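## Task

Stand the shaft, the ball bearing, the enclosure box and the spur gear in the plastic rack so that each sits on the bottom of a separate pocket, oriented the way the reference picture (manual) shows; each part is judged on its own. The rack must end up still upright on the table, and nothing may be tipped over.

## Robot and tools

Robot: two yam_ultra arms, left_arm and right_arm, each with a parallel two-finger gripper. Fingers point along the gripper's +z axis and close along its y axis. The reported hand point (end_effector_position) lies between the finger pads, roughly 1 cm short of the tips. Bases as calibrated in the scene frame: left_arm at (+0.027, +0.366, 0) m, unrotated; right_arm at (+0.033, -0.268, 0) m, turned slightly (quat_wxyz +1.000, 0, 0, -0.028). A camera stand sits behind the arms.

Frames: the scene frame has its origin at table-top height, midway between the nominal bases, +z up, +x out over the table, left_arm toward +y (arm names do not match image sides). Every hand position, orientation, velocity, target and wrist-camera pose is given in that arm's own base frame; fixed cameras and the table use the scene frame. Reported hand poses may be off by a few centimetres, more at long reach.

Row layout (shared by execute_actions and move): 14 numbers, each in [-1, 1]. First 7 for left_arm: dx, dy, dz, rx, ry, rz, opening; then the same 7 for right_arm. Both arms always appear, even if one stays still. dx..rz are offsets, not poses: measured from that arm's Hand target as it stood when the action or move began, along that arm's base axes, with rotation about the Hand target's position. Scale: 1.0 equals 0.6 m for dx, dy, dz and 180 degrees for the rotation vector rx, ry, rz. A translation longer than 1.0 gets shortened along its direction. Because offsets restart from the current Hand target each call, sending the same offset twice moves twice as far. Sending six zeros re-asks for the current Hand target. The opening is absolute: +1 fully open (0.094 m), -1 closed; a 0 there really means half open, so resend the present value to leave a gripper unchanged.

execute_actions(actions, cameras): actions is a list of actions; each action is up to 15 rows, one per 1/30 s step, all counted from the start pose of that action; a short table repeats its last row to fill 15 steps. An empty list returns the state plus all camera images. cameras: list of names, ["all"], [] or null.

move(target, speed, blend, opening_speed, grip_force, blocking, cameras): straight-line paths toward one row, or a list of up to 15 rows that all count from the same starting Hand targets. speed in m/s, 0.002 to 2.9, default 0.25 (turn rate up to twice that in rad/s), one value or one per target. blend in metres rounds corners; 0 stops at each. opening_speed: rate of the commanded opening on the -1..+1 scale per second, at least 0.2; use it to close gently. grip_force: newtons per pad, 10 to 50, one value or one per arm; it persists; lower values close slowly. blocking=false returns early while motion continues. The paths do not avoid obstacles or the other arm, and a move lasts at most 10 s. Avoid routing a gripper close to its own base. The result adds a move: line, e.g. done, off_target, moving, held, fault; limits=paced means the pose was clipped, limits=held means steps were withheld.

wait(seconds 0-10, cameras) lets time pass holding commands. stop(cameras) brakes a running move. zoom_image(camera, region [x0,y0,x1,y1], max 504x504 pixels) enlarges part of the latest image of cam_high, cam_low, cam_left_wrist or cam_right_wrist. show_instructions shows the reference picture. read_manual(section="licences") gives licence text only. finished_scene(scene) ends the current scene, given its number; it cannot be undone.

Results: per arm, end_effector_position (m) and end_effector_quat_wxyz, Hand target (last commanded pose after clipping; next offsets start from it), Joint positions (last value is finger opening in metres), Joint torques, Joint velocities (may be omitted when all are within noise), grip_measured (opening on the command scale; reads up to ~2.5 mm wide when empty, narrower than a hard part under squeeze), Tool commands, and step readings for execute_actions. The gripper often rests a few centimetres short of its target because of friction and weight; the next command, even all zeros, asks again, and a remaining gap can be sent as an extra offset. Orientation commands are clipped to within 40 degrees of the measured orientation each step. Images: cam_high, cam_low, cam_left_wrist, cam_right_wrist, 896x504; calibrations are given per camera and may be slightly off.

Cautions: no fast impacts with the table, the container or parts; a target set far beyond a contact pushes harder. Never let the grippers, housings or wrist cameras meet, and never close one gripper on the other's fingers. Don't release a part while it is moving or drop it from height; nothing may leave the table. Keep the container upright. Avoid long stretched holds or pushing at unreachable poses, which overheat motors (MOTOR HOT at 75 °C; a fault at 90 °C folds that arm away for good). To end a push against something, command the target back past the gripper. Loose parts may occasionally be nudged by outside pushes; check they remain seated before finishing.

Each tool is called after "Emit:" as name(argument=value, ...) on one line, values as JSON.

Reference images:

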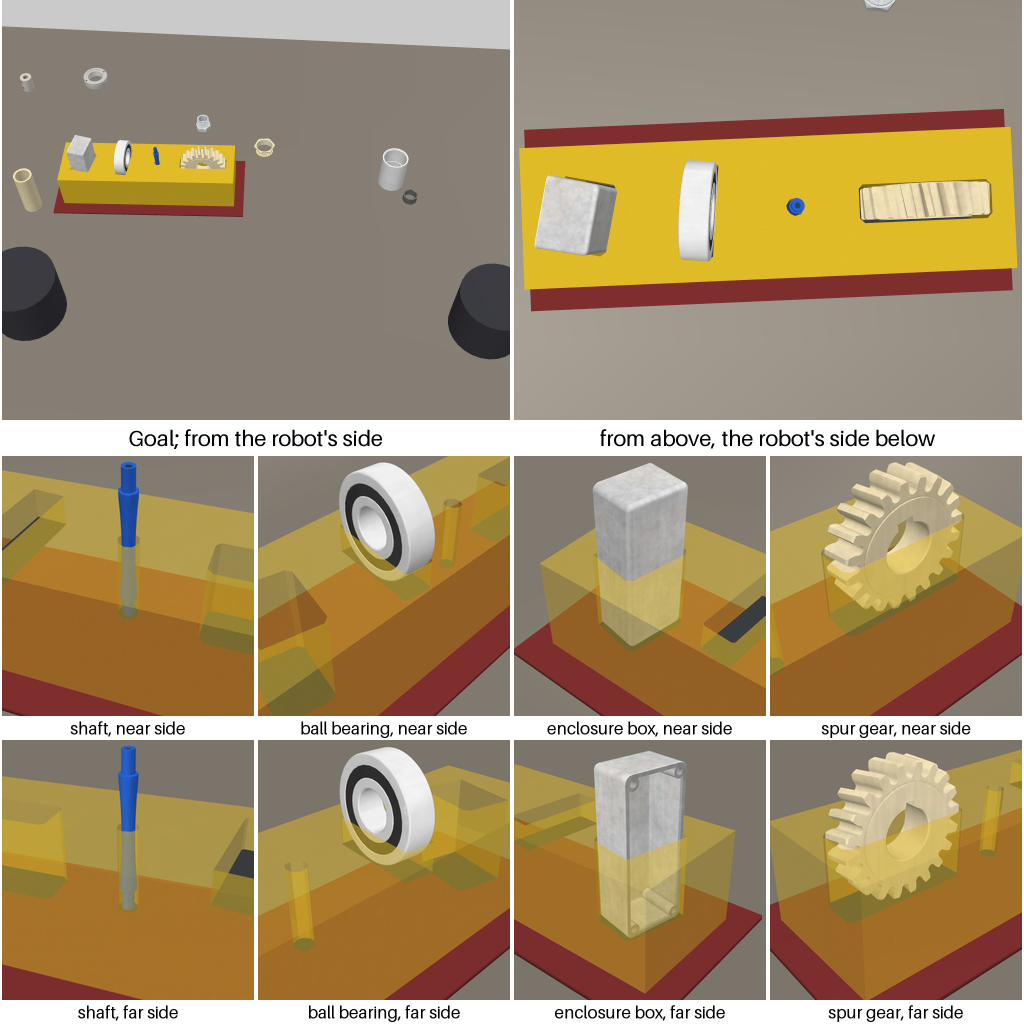

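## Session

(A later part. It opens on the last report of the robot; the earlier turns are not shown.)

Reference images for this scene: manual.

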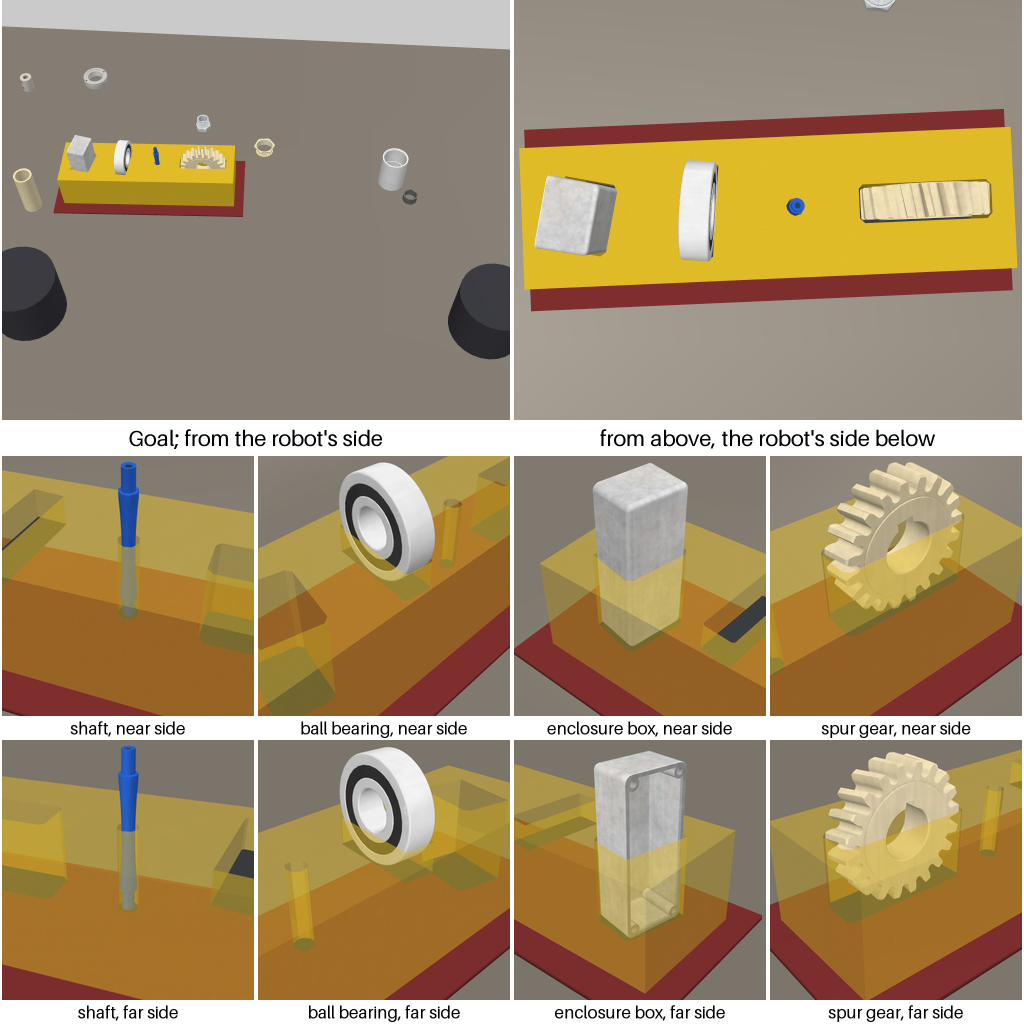

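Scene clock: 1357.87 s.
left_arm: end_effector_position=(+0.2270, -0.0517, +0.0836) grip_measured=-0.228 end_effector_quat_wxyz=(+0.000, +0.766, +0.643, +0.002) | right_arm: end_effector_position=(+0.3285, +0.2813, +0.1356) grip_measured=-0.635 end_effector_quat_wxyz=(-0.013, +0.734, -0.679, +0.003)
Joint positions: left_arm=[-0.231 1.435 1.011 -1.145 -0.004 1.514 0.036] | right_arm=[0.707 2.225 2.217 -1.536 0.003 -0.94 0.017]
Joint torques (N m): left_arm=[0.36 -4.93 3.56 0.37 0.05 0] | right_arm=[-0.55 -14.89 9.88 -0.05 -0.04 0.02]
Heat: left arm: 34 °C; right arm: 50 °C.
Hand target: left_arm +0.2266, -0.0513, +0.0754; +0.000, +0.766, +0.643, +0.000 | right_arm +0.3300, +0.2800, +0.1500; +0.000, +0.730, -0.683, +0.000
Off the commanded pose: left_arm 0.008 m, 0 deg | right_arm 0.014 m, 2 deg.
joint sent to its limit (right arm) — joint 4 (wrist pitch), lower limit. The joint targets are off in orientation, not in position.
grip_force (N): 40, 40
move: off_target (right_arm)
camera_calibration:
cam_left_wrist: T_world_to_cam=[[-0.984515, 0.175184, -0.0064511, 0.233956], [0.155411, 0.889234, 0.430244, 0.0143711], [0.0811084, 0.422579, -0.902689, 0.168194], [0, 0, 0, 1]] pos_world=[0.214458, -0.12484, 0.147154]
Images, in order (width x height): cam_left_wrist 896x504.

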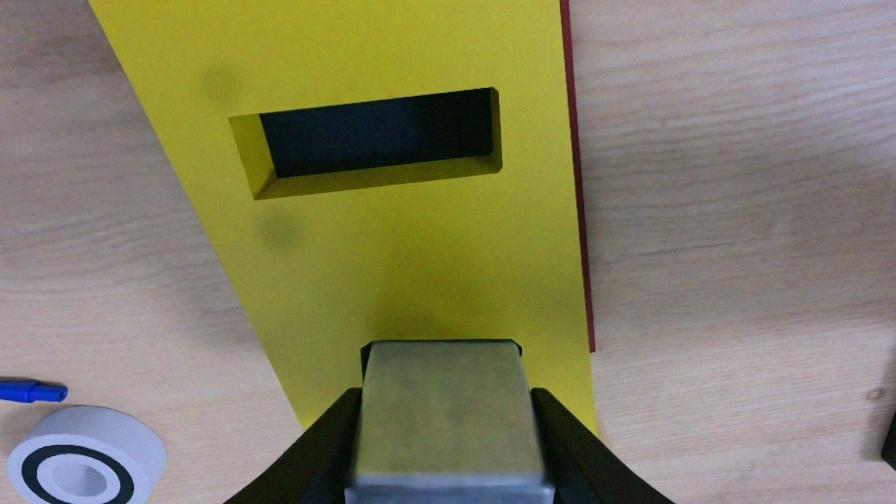

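Emit:
move(target=[0,0,-0.014,0,0,0,-0.3, 0,0,0,0,0,0,-0.85], speed=0.04, cameras=["cam_high"])

Emit:
zoom_image(camera="cam_high", region=[330, 190, 530, 320])

Scene clock: 1395.23 s.
left_arm: end_effector_position=(+0.2263, -0.0515, +0.0830) grip_measured=-0.228 end_effector_quat_wxyz=(+0.003, +0.766, +0.643, +0.005) | right_arm: end_effector_position=(+0.3285, +0.2813, +0.1356) grip_measured=-0.635 end_effector_quat_wxyz=(-0.013, +0.734, -0.679, +0.003)
Joint positions: left_arm=[-0.231 1.425 1.001 -1.136 -0.004 1.514 0.036] | right_arm=[0.707 2.225 2.217 -1.536 0.003 -0.94 0.017]
Joint torques (N m): left_arm=[0.35 -3.48 2.36 0.67 0.05 0.01] | right_arm=[-0.49 -14.9 10 -0.03 -0.03 0.03]
Heat: left arm: 33 °C; right arm: 52 °C.
Hand target: left_arm +0.2264, -0.0513, +0.0670; +0.000, +0.766, +0.643, +0.000 | right_arm +0.3300, +0.2800, +0.1500; +0.000, +0.730, -0.683, +0.000
Off the commanded pose: left_arm 0.016 m, 1 deg | right_arm 0.014 m, 2 deg.
joint sent to its limit (right arm) — joint 4 (wrist pitch), lower limit. The joint targets are off in orientation, not in position.
grip_force (N): 40, 40
move: off_target (left_arm, right_arm)
Images, in order (width x height): cam_high 896x504.

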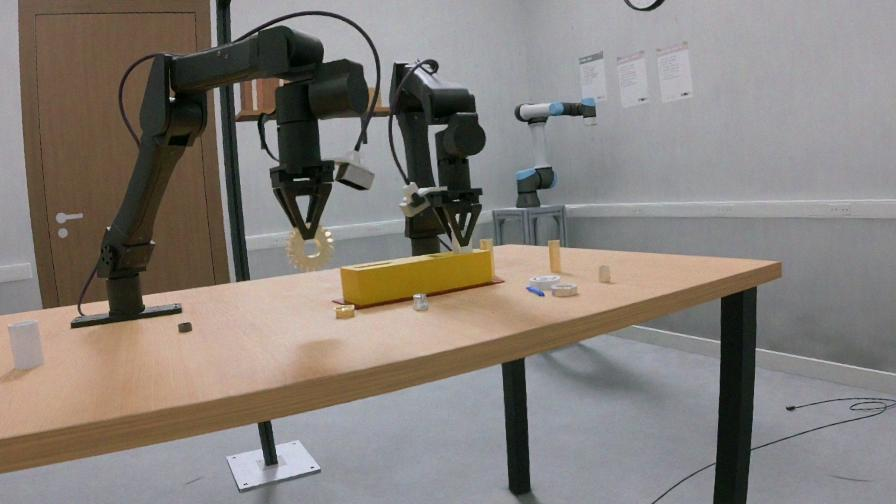

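Scaled by 2.520 from the camera's 896x504 image, which has a finer 1280x720 frame.

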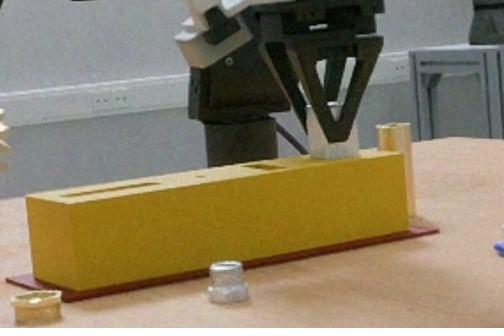

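Emit:
move(target=[[0,0,0.025,0,0,0,-0.3, 0,0,0,0,0,0,-0.85],[0,0,0.025,0,0,0,0.1, 0,0,0,0,0,0,-0.85],[0,0,0.18,0,0,0,0.1, 0,0,0,0,0,0,-0.85],[0.2643,0.0955,0.0883,0.0661,0.0208,0.3043,0.7, 0,0,0,0,0,0,-0.85],[0.2643,0.0955,0.0883,0.0661,0.0208,0.3043,0.7, -0.15,0.2,0,0.0554,0.0037,0,-0.85]], speed=[0.1, 0.1, 0.15, 0.3, 0.25], blend=[0, 0, 0.02, 0, 0], opening_speed=0.6, cameras=["all"])

Scene clock: 1510.37 s.
left_arm: end_effector_position=(+0.3838, +0.0030, +0.1213) grip_measured=+0.698 end_effector_quat_wxyz=(-0.074, +0.387, +0.918, +0.046) | right_arm: end_effector_position=(+0.2338, +0.3905, +0.1436) grip_measured=-0.635 end_effector_quat_wxyz=(-0.041, +0.731, -0.679, -0.055)
Joint positions: left_arm=[-0.058 2.128 1.991 -1.544 -0.136 0.732 0.08] | right_arm=[0.992 2.259 2.299 -1.511 -0.095 -0.647 0.017]
Joint torques (N m): left_arm=[0.47 -10.96 7.02 -0.42 -0.12 -0.09] | right_arm=[-0.44 -12.23 11.55 0.38 -0.16 0.07]
Heat: left arm: 33 °C; right arm: 56 °C.
Hand target: left_arm +0.3850, +0.0061, +0.1200; -0.096, +0.381, +0.919, +0.040 | right_arm +0.2402, +0.4000, +0.1500; -0.060, +0.727, -0.681, -0.064
Off the commanded pose: left_arm 0.003 m, 3 deg | right_arm 0.013 m, 2 deg.
joint sent to its limit (left arm) — joint 4 (wrist pitch), lower limit. The joint targets still meet the commanded pose.
grip_force (N): 40, 40
move: off_target (left_arm, right_arm); target 4's new opening was sent with left_arm's hand 0.003 m and 3 deg from that target
camera_calibration:
cam_left_wrist: T_world_to_cam=[[-0.718493, -0.694877, -0.0302264, 0.282433], [-0.581192, 0.575936, 0.574904, 0.191174], [-0.382079, 0.430631, -0.817663, 0.333846], [0, 0, 0, 1]] pos_world=[0.441591, -0.0576121, 0.171603]
cam_right_wrist: T_world_to_cam=[[0.997473, 0.0636856, -0.0314944, -0.252509], [0.0701532, -0.952974, 0.29482, 0.349789], [-0.0112375, -0.296284, -0.955034, 0.343515], [0, 0, 0, 1]] pos_world=[0.231193, 0.4512, 0.216991]

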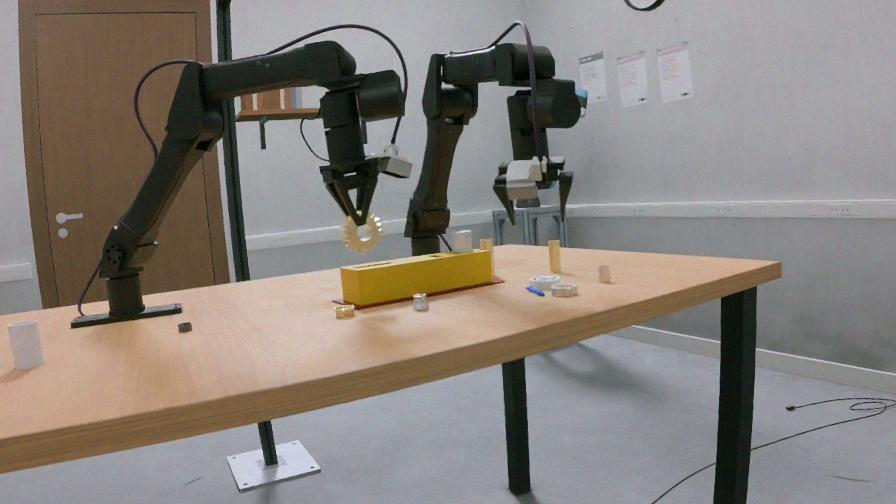

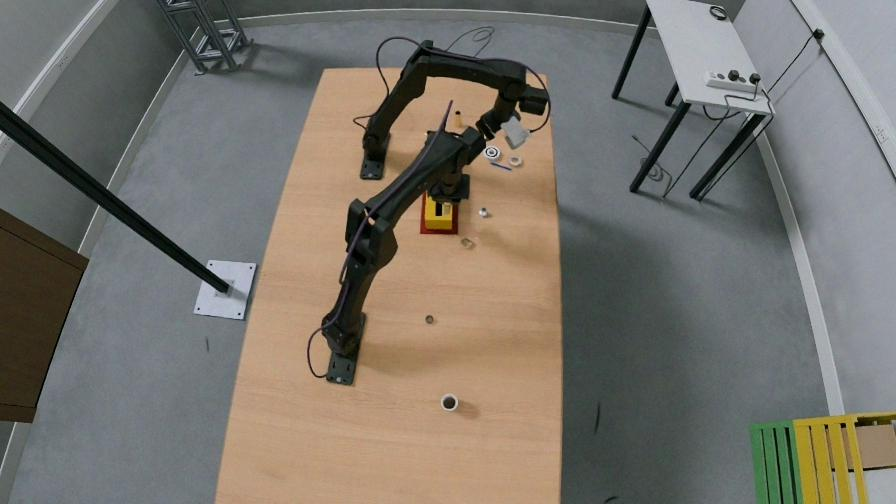

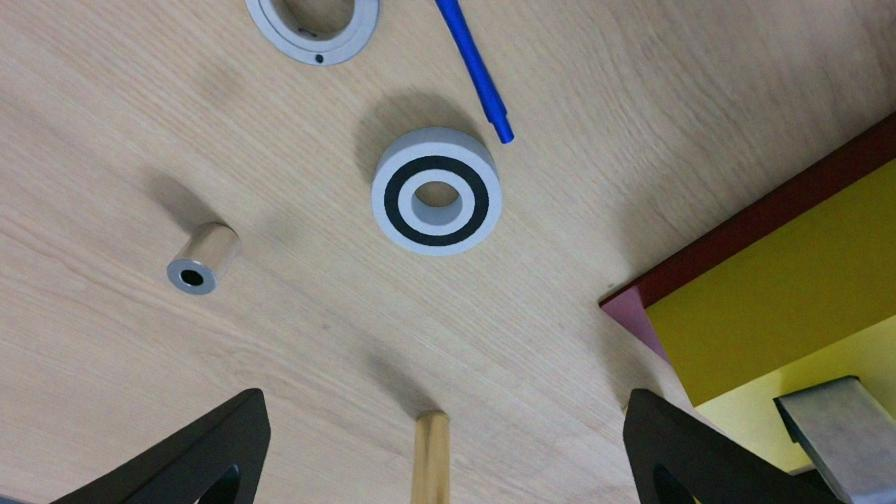

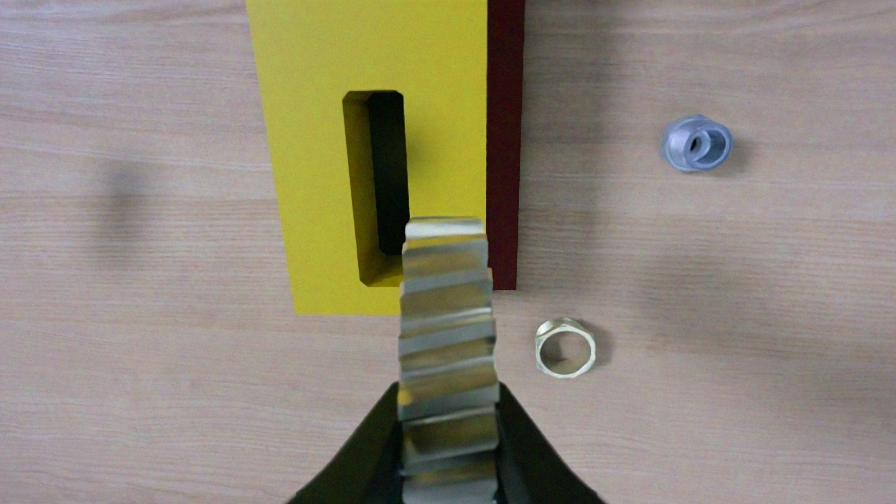

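Emit:
move(target=[[0.0117,0.0032,-0.1825,0,0,0,0.7, -0.0518,0.0460,-0.0333,-0.0222,-0.0015,0.0033,-0.85],[0.0117,0.0032,-0.1825,0,0,0,0.0, -0.0518,0.0460,-0.0333,-0.0222,-0.0015,0.0033,-0.85],[0.0117,0.0032,0.05,0,0,0,0.0, -0.0518,0.0460,-0.0333,-0.0222,-0.0015,0.0033,-0.85],[-0.1358,0.5323,0.0333,0.0095,-0.5464,0.3932,0.0, -0.0518,0.0460,-0.0333,-0.0222,-0.0015,0.0033,-0.85]], speed=[0.12, 0.1, 0.15, 0.35], opening_speed=0.9, cameras=["all"])

Scene clock: 1587.03 s.
left_arm: end_effector_position=(+0.3066, +0.3246, +0.1458) grip_measured=+0.080 end_effector_quat_wxyz=(+0.580, -0.305, +0.713, +0.249) | right_arm: end_effector_position=(+0.2093, +0.4227, +0.1253) grip_measured=-0.635 end_effector_quat_wxyz=(-0.032, +0.733, -0.679, -0.036)
Joint positions: left_arm=[0.813 1.61 0.542 0.863 0.003 0.002 0.051] | right_arm=[1.089 2.374 2.427 -1.543 -0.052 -0.556 0.017]
Joint torques (N m): left_arm=[0.24 -6.02 4.48 2.14 -0.04 -0.07] | right_arm=[0.39 -13.08 11.34 0.11 -0.02 0.05]
Heat: left arm: 36 °C; right arm: 51 °C.
Hand target: left_arm +0.3036, +0.3254, +0.1400; +0.577, -0.310, +0.712, +0.251 | right_arm +0.2090, +0.4276, +0.1300; -0.036, +0.733, -0.679, -0.039
Off the commanded pose: left_arm 0.007 m, 1 deg | right_arm 0.007 m, 1 deg.
joint sent to its limit (right arm) — joint 4 (wrist pitch), lower limit. The joint targets still meet the commanded pose.
grip_force (N): 40, 40
move: done
camera_calibration:
cam_left_wrist: T_world_to_cam=[[0.726383, -0.68728, -0.00372477, 0.00190924], [-0.415429, -0.434735, -0.799015, 0.424609], [0.547528, 0.581938, -0.6013, -0.179841], [0, 0, 0, 1]] pos_world=[0.273476, 0.290561, 0.231138]
cam_right_wrist: T_world_to_cam=[[0.997701, 0.0655801, -0.0170742, -0.23335], [0.0675201, -0.940544, 0.332892, 0.37809], [0.00577203, -0.33328, -0.94281, 0.345964], [0, 0, 0, 1]] pos_world=[0.205288, 0.486216, 0.196331]

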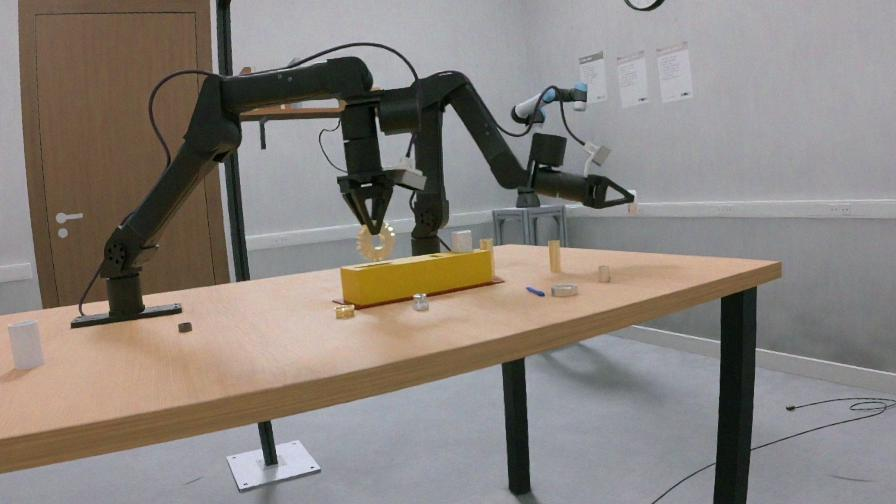

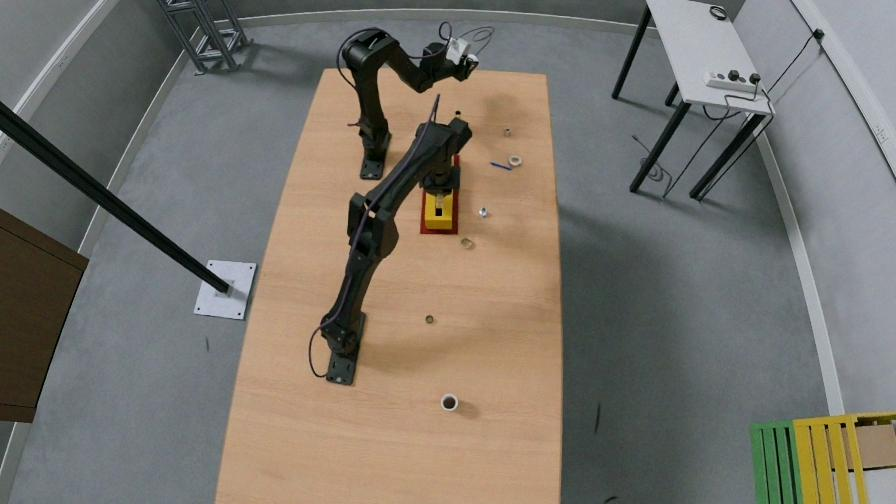

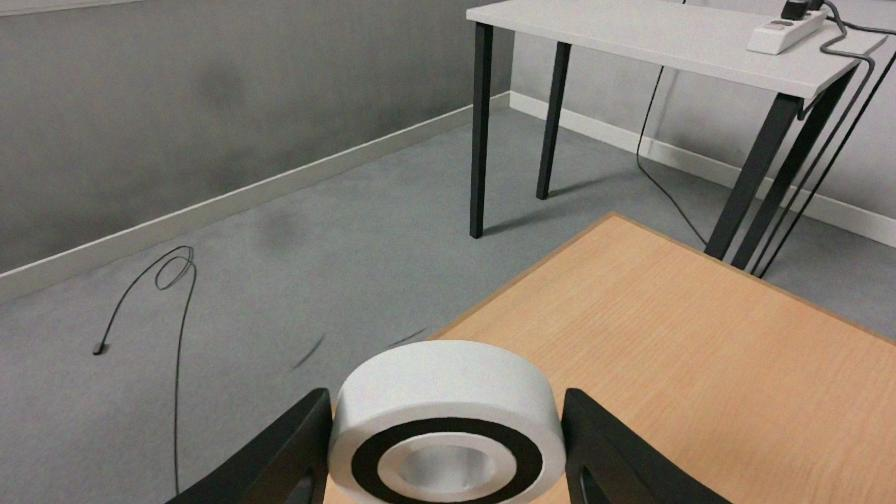

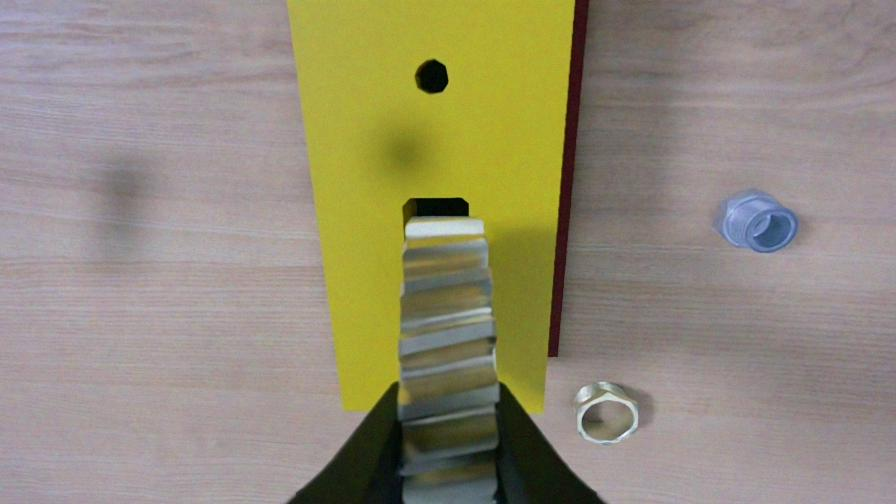

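Emit:
move(target=[[0,0,-0.14,0,0,0,0.0, -0.0058,-0.0118,-0.0117,-0.0166,-0.0011,0,-0.85],[0,0,-0.178,0,0,0,0.0, -0.0058,-0.0118,-0.0117,-0.0166,-0.0011,0,-0.85],[0,0,-0.167,0,0,0,0.17, -0.0058,-0.0118,-0.0117,-0.0166,-0.0011,0,-0.85]], speed=[0.12, 0.04, 0.05], opening_speed=0.3, grip_force=[25, 40], cameras=["cam_high","cam_left_wrist","cam_right_wrist"])

Emit:
zoom_image(camera="cam_right_wrist", region=[370, 170, 530, 290])

Emit:
zoom_image(camera="cam_high", region=[540, 190, 700, 290])

Scene clock: 1637.27 s.
left_arm: end_effector_position=(+0.3052, +0.3240, +0.0399) grip_measured=+0.168 end_effector_quat_wxyz=(+0.579, -0.306, +0.714, +0.250) | right_arm: end_effector_position=(+0.2104, +0.4219, +0.1252) grip_measured=-0.635 end_effector_quat_wxyz=(-0.035, +0.732, -0.680, -0.024)
Joint positions: left_arm=[0.813 2.14 0.478 1.455 0 0.002 0.055] | right_arm=[1.096 2.374 2.427 -1.543 -0.027 -0.548 0.017]
Joint torques (N m): left_arm=[0.24 -9.4 2.69 1.86 -0.03 -0.07] | right_arm=[0.7 -14.04 7.05 0.13 0.01 0.06]
Heat: left arm: 33 °C; right arm: 55 °C.
Hand target: left_arm +0.3035, +0.3253, +0.0396; +0.577, -0.310, +0.713, +0.251 | right_arm +0.2054, +0.4205, +0.1229; -0.018, +0.733, -0.679, -0.020
Off the commanded pose: left_arm 0.002 m, 1 deg | right_arm 0.006 m, 2 deg.
joint sent to its limit (right arm) — joint 4 (wrist pitch), lower limit. The joint targets still meet the commanded pose.
grip_force (N): 25, 40
move: done
camera_calibration:
cam_left_wrist: T_world_to_cam=[[0.728189, -0.685363, -0.00428027, 0.000929518], [-0.416056, -0.437075, -0.79741, 0.34008], [0.544644, 0.582446, -0.603423, -0.241548], [0, 0, 0, 1]] pos_world=[0.272374, 0.289966, 0.125432]
cam_right_wrist: T_world_to_cam=[[0.998067, 0.062032, 0.0038172, -0.235692], [0.0568957, -0.936688, 0.345513, 0.376396], [0.0250084, -0.344628, -0.938406, 0.34569], [0, 0, 0, 1]] pos_world=[0.205176, 0.486321, 0.195248]
Images, in order (width x height): cam_high 896x504, cam_left_wrist 896x504, cam_right_wrist 896x504.

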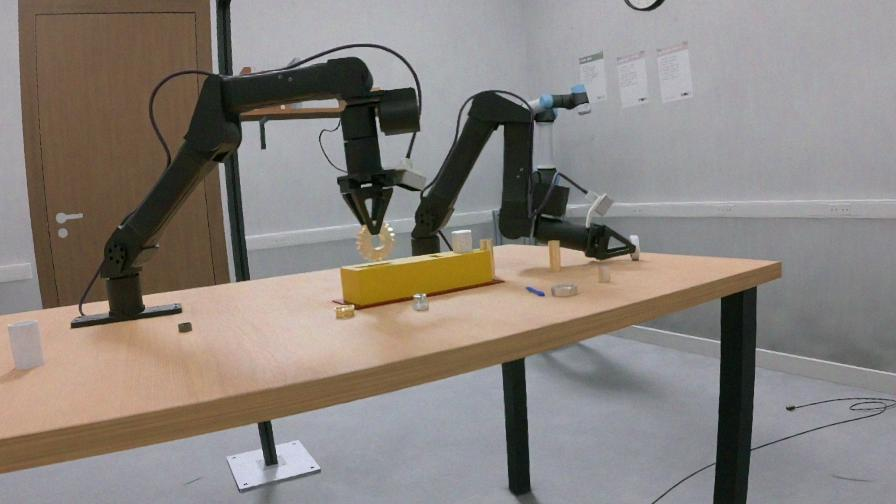

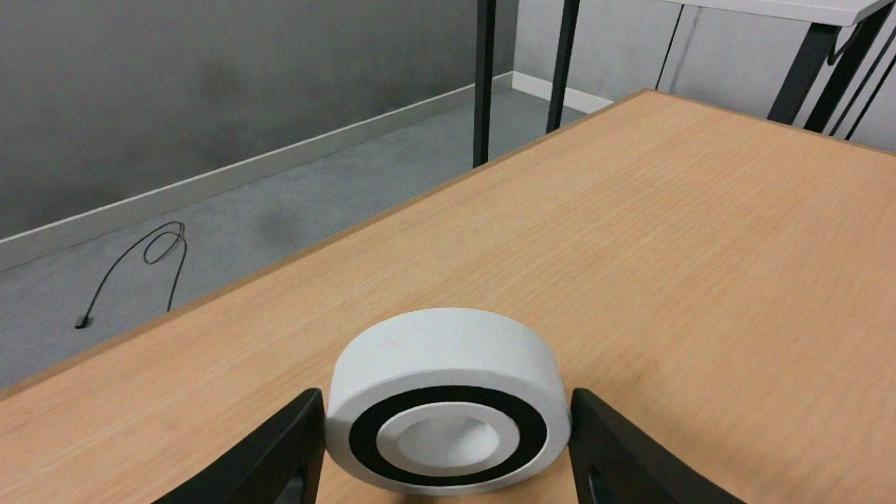

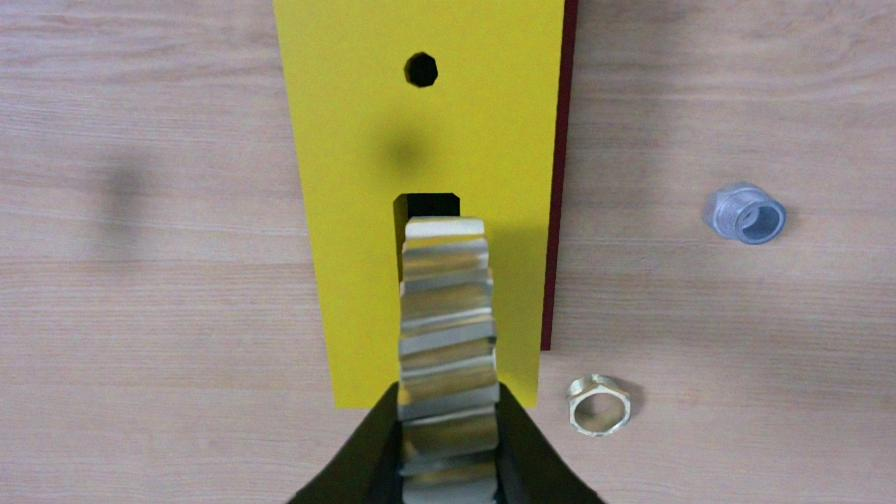

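Scaled by 3.150 from the camera's 896x504 image, which has a finer 1280x720 frame.

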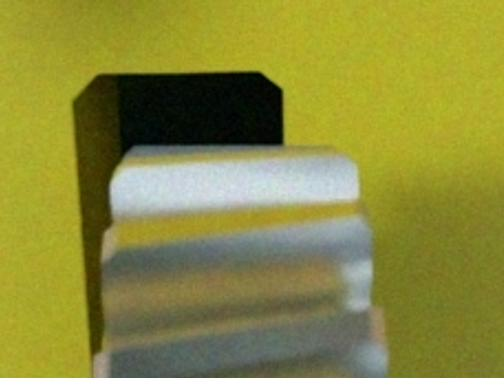

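Scaled by 3.150 from the camera's 896x504 image, which has a finer 1280x720 frame.

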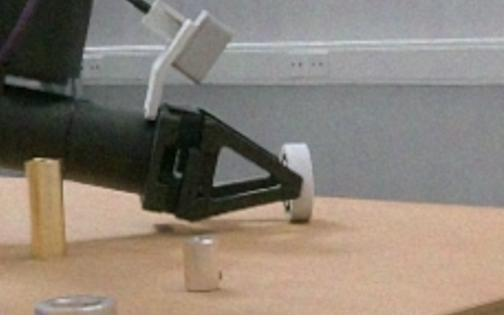

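Emit:
move(target=[[0,0,0,-0.1585,0.1478,0,0.17, -0.0128,-0.04,0.0118,0,0,0,-0.85],[0,0,0,-0.3169,0.2955,0,0.17, -0.001,0.0052,0,0,0,0,-0.85]], speed=[0.22, 0.22], blend=[0.01, 0], cameras=["cam_high","cam_left_wrist","cam_right_wrist"])

Emit:
zoom_image(camera="cam_right_wrist", region=[370, 170, 530, 290])

Emit:
zoom_image(camera="cam_high", region=[540, 190, 700, 290])

Scene clock: 1661.40 s.
left_arm: end_effector_position=(+0.3045, +0.3231, +0.0451) grip_measured=+0.168 end_effector_quat_wxyz=(+0.008, -0.395, +0.919, +0.003) | right_arm: end_effector_position=(+0.2083, +0.4176, +0.1196) grip_measured=-0.635 end_effector_quat_wxyz=(-0.026, +0.732, -0.680, -0.015)
Joint positions: left_arm=[0.813 2.264 1.921 -1.209 0 0.001 0.055] | right_arm=[1.1 2.369 2.398 -1.541 -0.015 -0.543 0.017]
Joint torques (N m): left_arm=[0.39 -11.81 7.34 -0.11 0.01 -0.08] | right_arm=[0.8 -12.86 11.19 0.04 -0.11 0.07]
Heat: left arm: 33 °C; right arm: 57 °C.
Hand target: left_arm +0.3035, +0.3253, +0.0396; +0.000, -0.399, +0.917, +0.000 | right_arm +0.2050, +0.4236, +0.1229; -0.018, +0.733, -0.679, -0.020
Off the commanded pose: left_arm 0.006 m, 1 deg | right_arm 0.008 m, 1 deg.
joint sent to its limit (right arm) — joint 4 (wrist pitch), lower limit. The joint targets still meet the commanded pose.
grip_force (N): 25, 40
move: done
camera_calibration:
cam_left_wrist: T_world_to_cam=[[0.724699, -0.689057, -0.00354843, 0.00310295], [-0.627409, -0.661974, 0.410059, 0.426053], [-0.284903, -0.294943, -0.912052, 0.312563], [0, 0, 0, 1]] pos_world=[0.354111, 0.376363, 0.110378]
cam_right_wrist: T_world_to_cam=[[0.998119, 0.0612883, 0.00127919, -0.232581], [0.0564888, -0.927661, 0.369125, 0.367884], [0.0238097, -0.368359, -0.929379, 0.348047], [0, 0, 0, 1]] pos_world=[0.203075, 0.483732, 0.18797]
Images, in order (width x height): cam_high 896x504, cam_left_wrist 896x504, cam_right_wrist 896x504.

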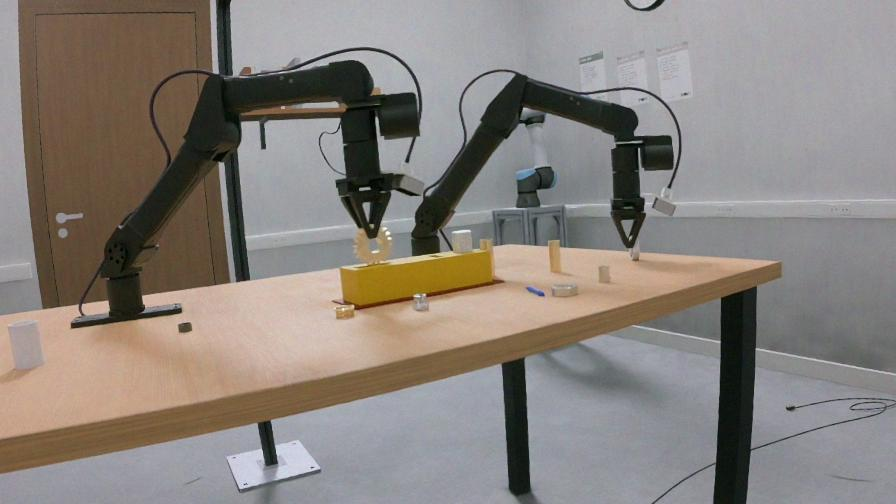

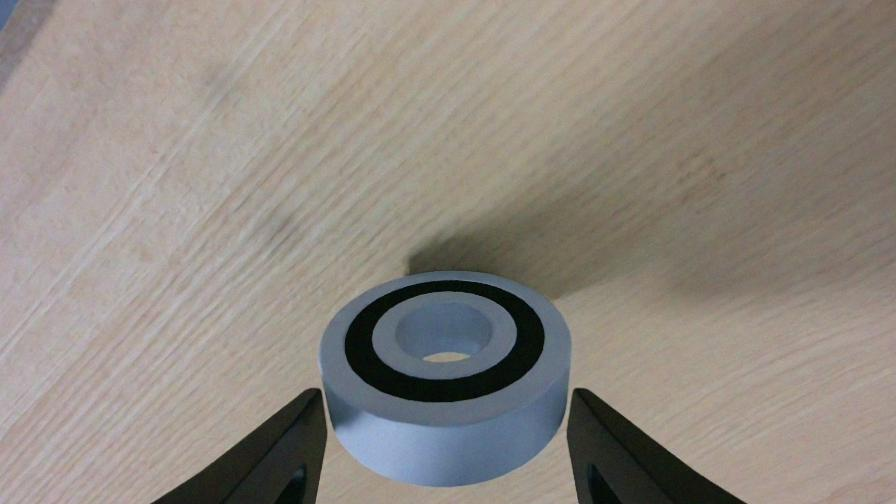

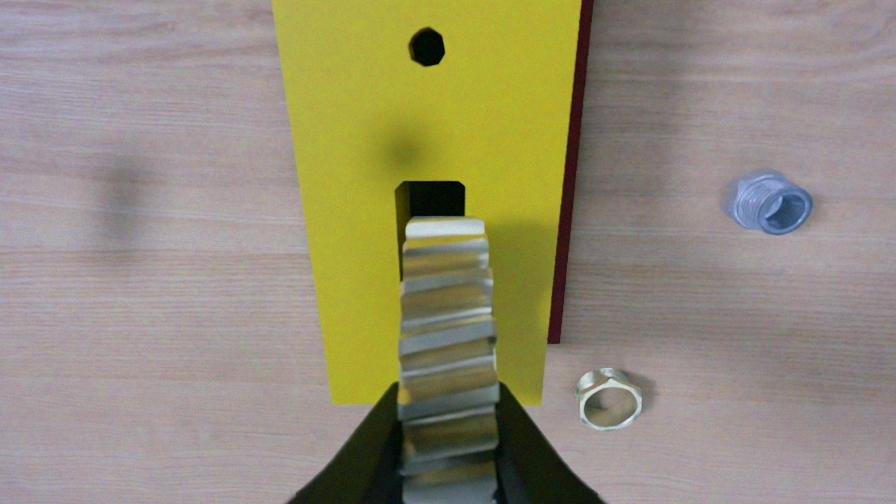

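Scaled by 3.150 from the camera's 896x504 image, which has a finer 1280x720 frame.

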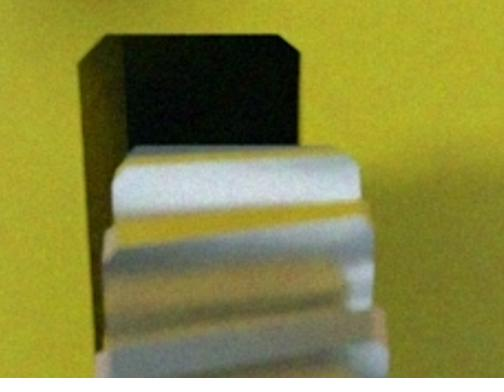

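Scaled by 3.150 from the camera's 896x504 image, which has a finer 1280x720 frame.

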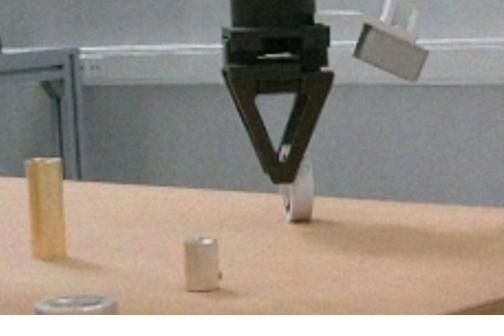

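Emit:
move(target=[[0.0182,0.0195,-0.0127,0,0,0,0.17, -0.0118,-0.0417,0,0,0,0,-0.85],[0.0182,0.0195,-0.0127,0,0,0,-0.05, -0.0078,-0.0013,0,0,0,0,-0.85],[0.0182,0.0195,0.08,0,0,0,-0.05, -0.0078,-0.0013,0,0,0,0,-0.85]], speed=[0.1, 0.08, 0.1], opening_speed=0.4, grip_force=[30, 40], cameras=["cam_high","cam_left_wrist","cam_right_wrist"])

Emit:
zoom_image(camera="cam_right_wrist", region=[370, 170, 530, 290])

Scene clock: 1697.53 s.
left_arm: end_effector_position=(+0.3160, +0.3353, +0.0932) grip_measured=+0.101 end_effector_quat_wxyz=(+0.009, -0.395, +0.919, +0.004) | right_arm: end_effector_position=(+0.2028, +0.4180, +0.1196) grip_measured=-0.636 end_effector_quat_wxyz=(-0.023, +0.733, -0.680, -0.016)
Joint positions: left_arm=[0.813 2.358 2.272 -1.466 0 0.001 0.052] | right_arm=[1.11 2.363 2.386 -1.541 -0.017 -0.535 0.017]
Joint torques (N m): left_arm=[0.4 -12.66 7.13 -0.12 0.01 -0.08] | right_arm=[0.54 -13.03 10.85 0.05 -0.08 0.06]
Heat: left arm: 34 °C; right arm: 59 °C.
Hand target: left_arm +0.3145, +0.3371, +0.0877; +0.000, -0.399, +0.917, +0.000 | right_arm +0.2003, +0.4228, +0.1230; -0.018, +0.733, -0.679, -0.020
Off the commanded pose: left_arm 0.006 m, 1 deg | right_arm 0.006 m, 1 deg.
joint sent to its limit (right arm) — joint 4 (wrist pitch), lower limit. The joint targets still meet the commanded pose.
grip_force (N): 30, 40
move: done
camera_calibration:
cam_left_wrist: T_world_to_cam=[[0.724682, -0.689074, -0.00359222, 0.00336527], [-0.627649, -0.662217, 0.409298, 0.421966], [-0.284415, -0.294356, -0.912394, 0.362866], [0, 0, 0, 1]] pos_world=[0.365612, 0.388564, 0.158379]
cam_right_wrist: T_world_to_cam=[[0.997991, 0.0633018, -0.00275083, -0.227524], [0.059781, -0.926319, 0.371967, 0.366943], [0.020998, -0.371384, -0.928242, 0.350111], [0, 0, 0, 1]] pos_world=[0.197779, 0.484334, 0.187872]
Images, in order (width x height): cam_high 896x504, cam_left_wrist 896x504, cam_right_wrist 896x504.

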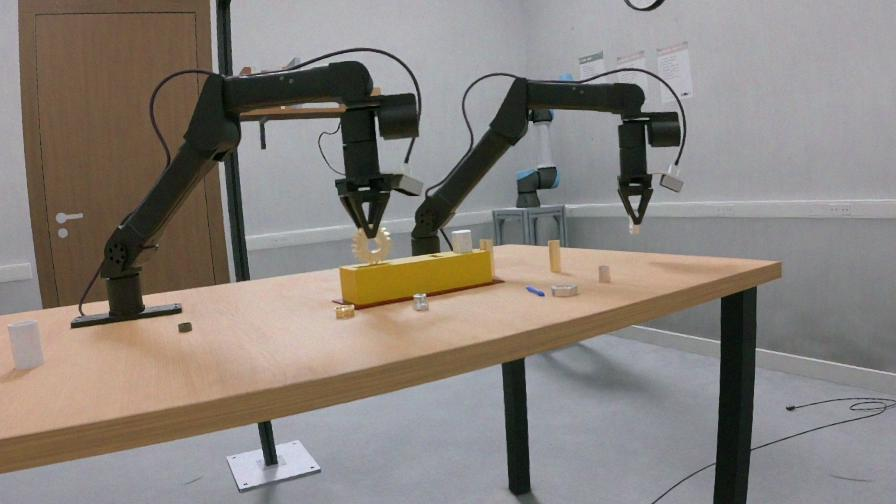

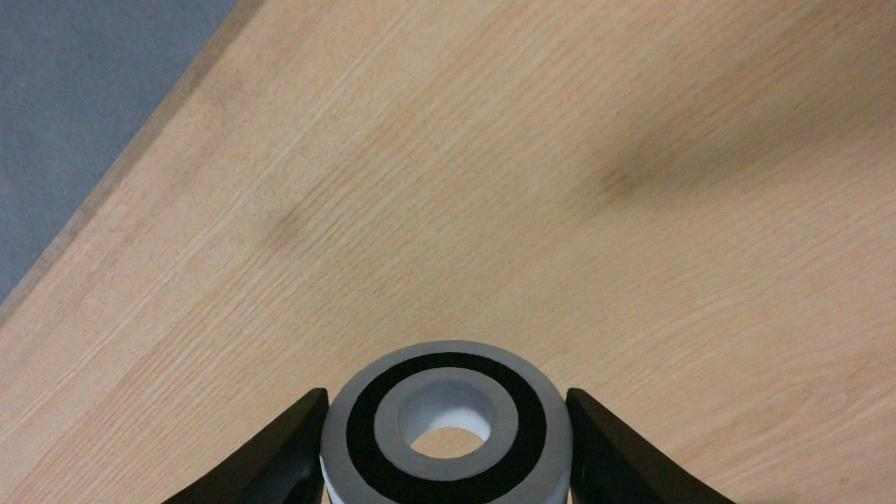

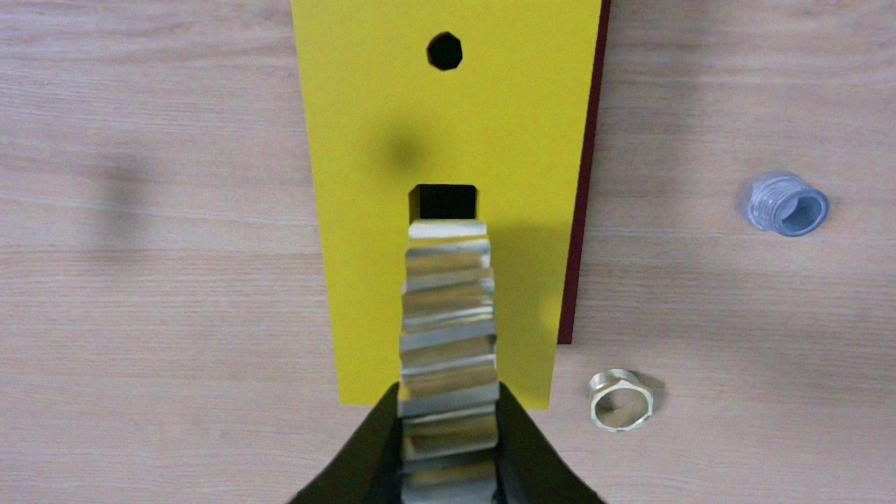

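Scaled by 3.150 from the camera's 896x504 image, which has a finer 1280x720 frame.

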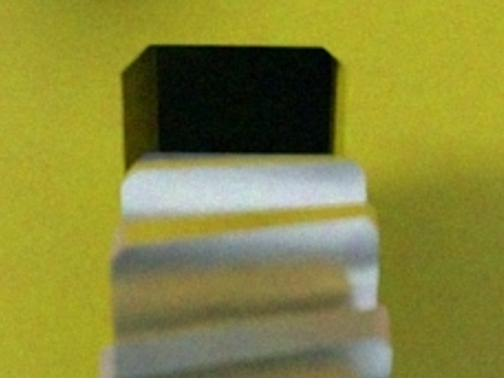

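Emit:
move(target=[0.0258,-0.4785,0.0917,0,0,-0.7817,-0.05, -0.0038,-0.0082,-0.0433,0,0,0,-0.85], speed=0.35, cameras=["cam_high","cam_left_wrist","cam_right_wrist"])

Emit:
zoom_image(camera="cam_right_wrist", region=[370, 170, 530, 290])

Scene clock: 1733.93 s.
left_arm: end_effector_position=(+0.3384, +0.0526, +0.1368) grip_measured=+0.101 end_effector_quat_wxyz=(+0.001, +0.726, +0.688, +0.003) | right_arm: end_effector_position=(+0.2010, +0.4144, +0.0921) grip_measured=-0.636 end_effector_quat_wxyz=(-0.006, +0.733, -0.680, -0.011)
Joint positions: left_arm=[0.15 1.835 1.65 -1.379 -0.002 1.774 0.052] | right_arm=[1.11 2.358 2.267 -1.463 -0.017 -0.535 0.017]
Joint torques (N m): left_arm=[-0.27 -12.52 4.85 -0.24 0.03 0.06] | right_arm=[0.44 -16.95 5.03 0.38 -0.09 0.05]
Heat: left arm: 39 °C; right arm: 56 °C.
Hand target: left_arm +0.3300, +0.0499, +0.1427; +0.000, +0.729, +0.684, +0.000 | right_arm +0.1980, +0.4180, +0.0971; -0.018, +0.733, -0.679, -0.020
Off the commanded pose: left_arm 0.011 m, 1 deg | right_arm 0.007 m, 2 deg.
grip_force (N): 30, 40
move: off_target (left_arm)
camera_calibration:
cam_left_wrist: T_world_to_cam=[[-0.998464, 0.0544302, -0.0103504, 0.337422], [0.0447262, 0.90208, 0.429246, -0.0816511], [0.0327008, 0.428123, -0.903128, 0.179281], [0, 0, 0, 1]] pos_world=[0.334693, -0.0214645, 0.200455]
cam_right_wrist: T_world_to_cam=[[0.997805, 0.0629052, -0.0206954, -0.223654], [0.065924, -0.913942, 0.400455, 0.364961], [0.00627625, -0.40094, -0.916083, 0.337277], [0, 0, 0, 1]] pos_world=[0.196987, 0.48285, 0.158195]
Images, in order (width x height): cam_high 896x504, cam_left_wrist 896x504, cam_right_wrist 896x504.

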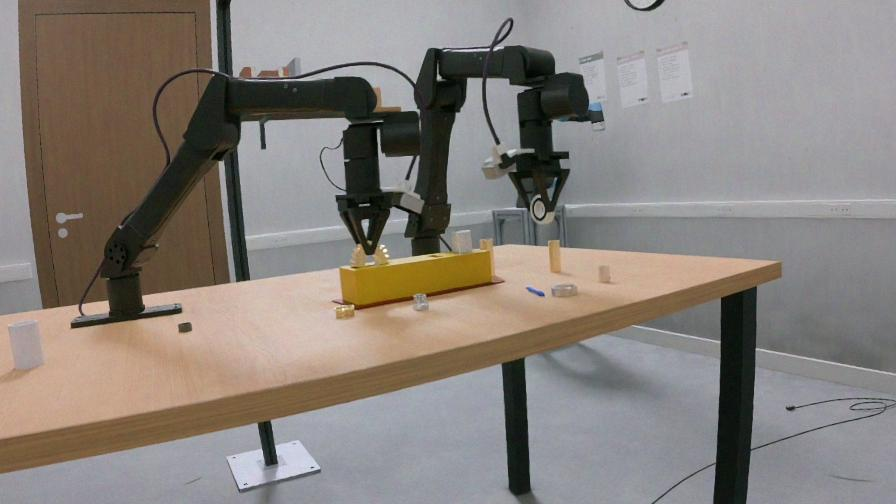

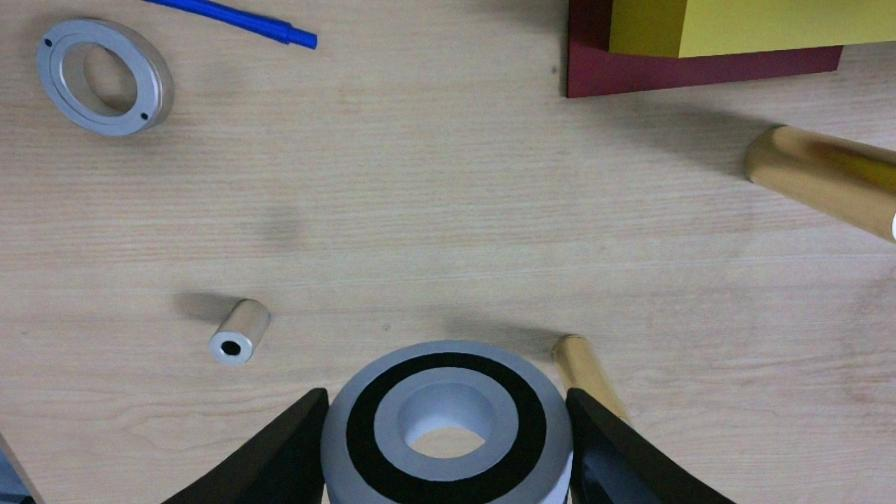

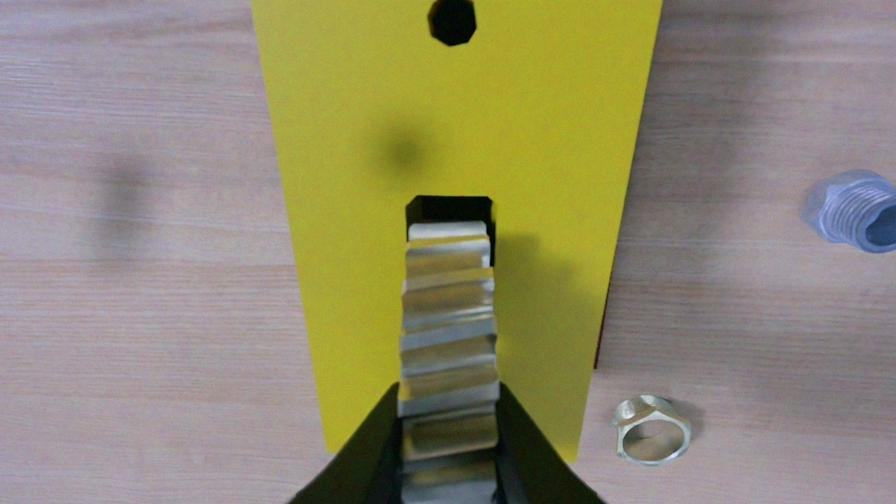

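Scaled by 3.150 from the camera's 896x504 image, which has a finer 1280x720 frame.

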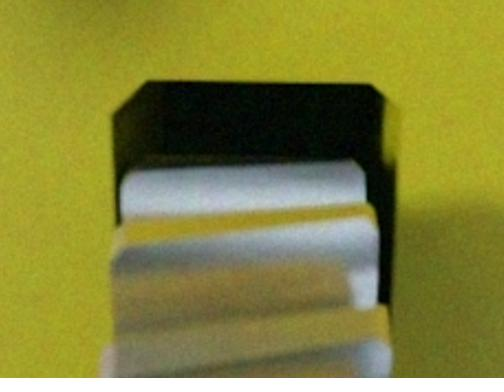

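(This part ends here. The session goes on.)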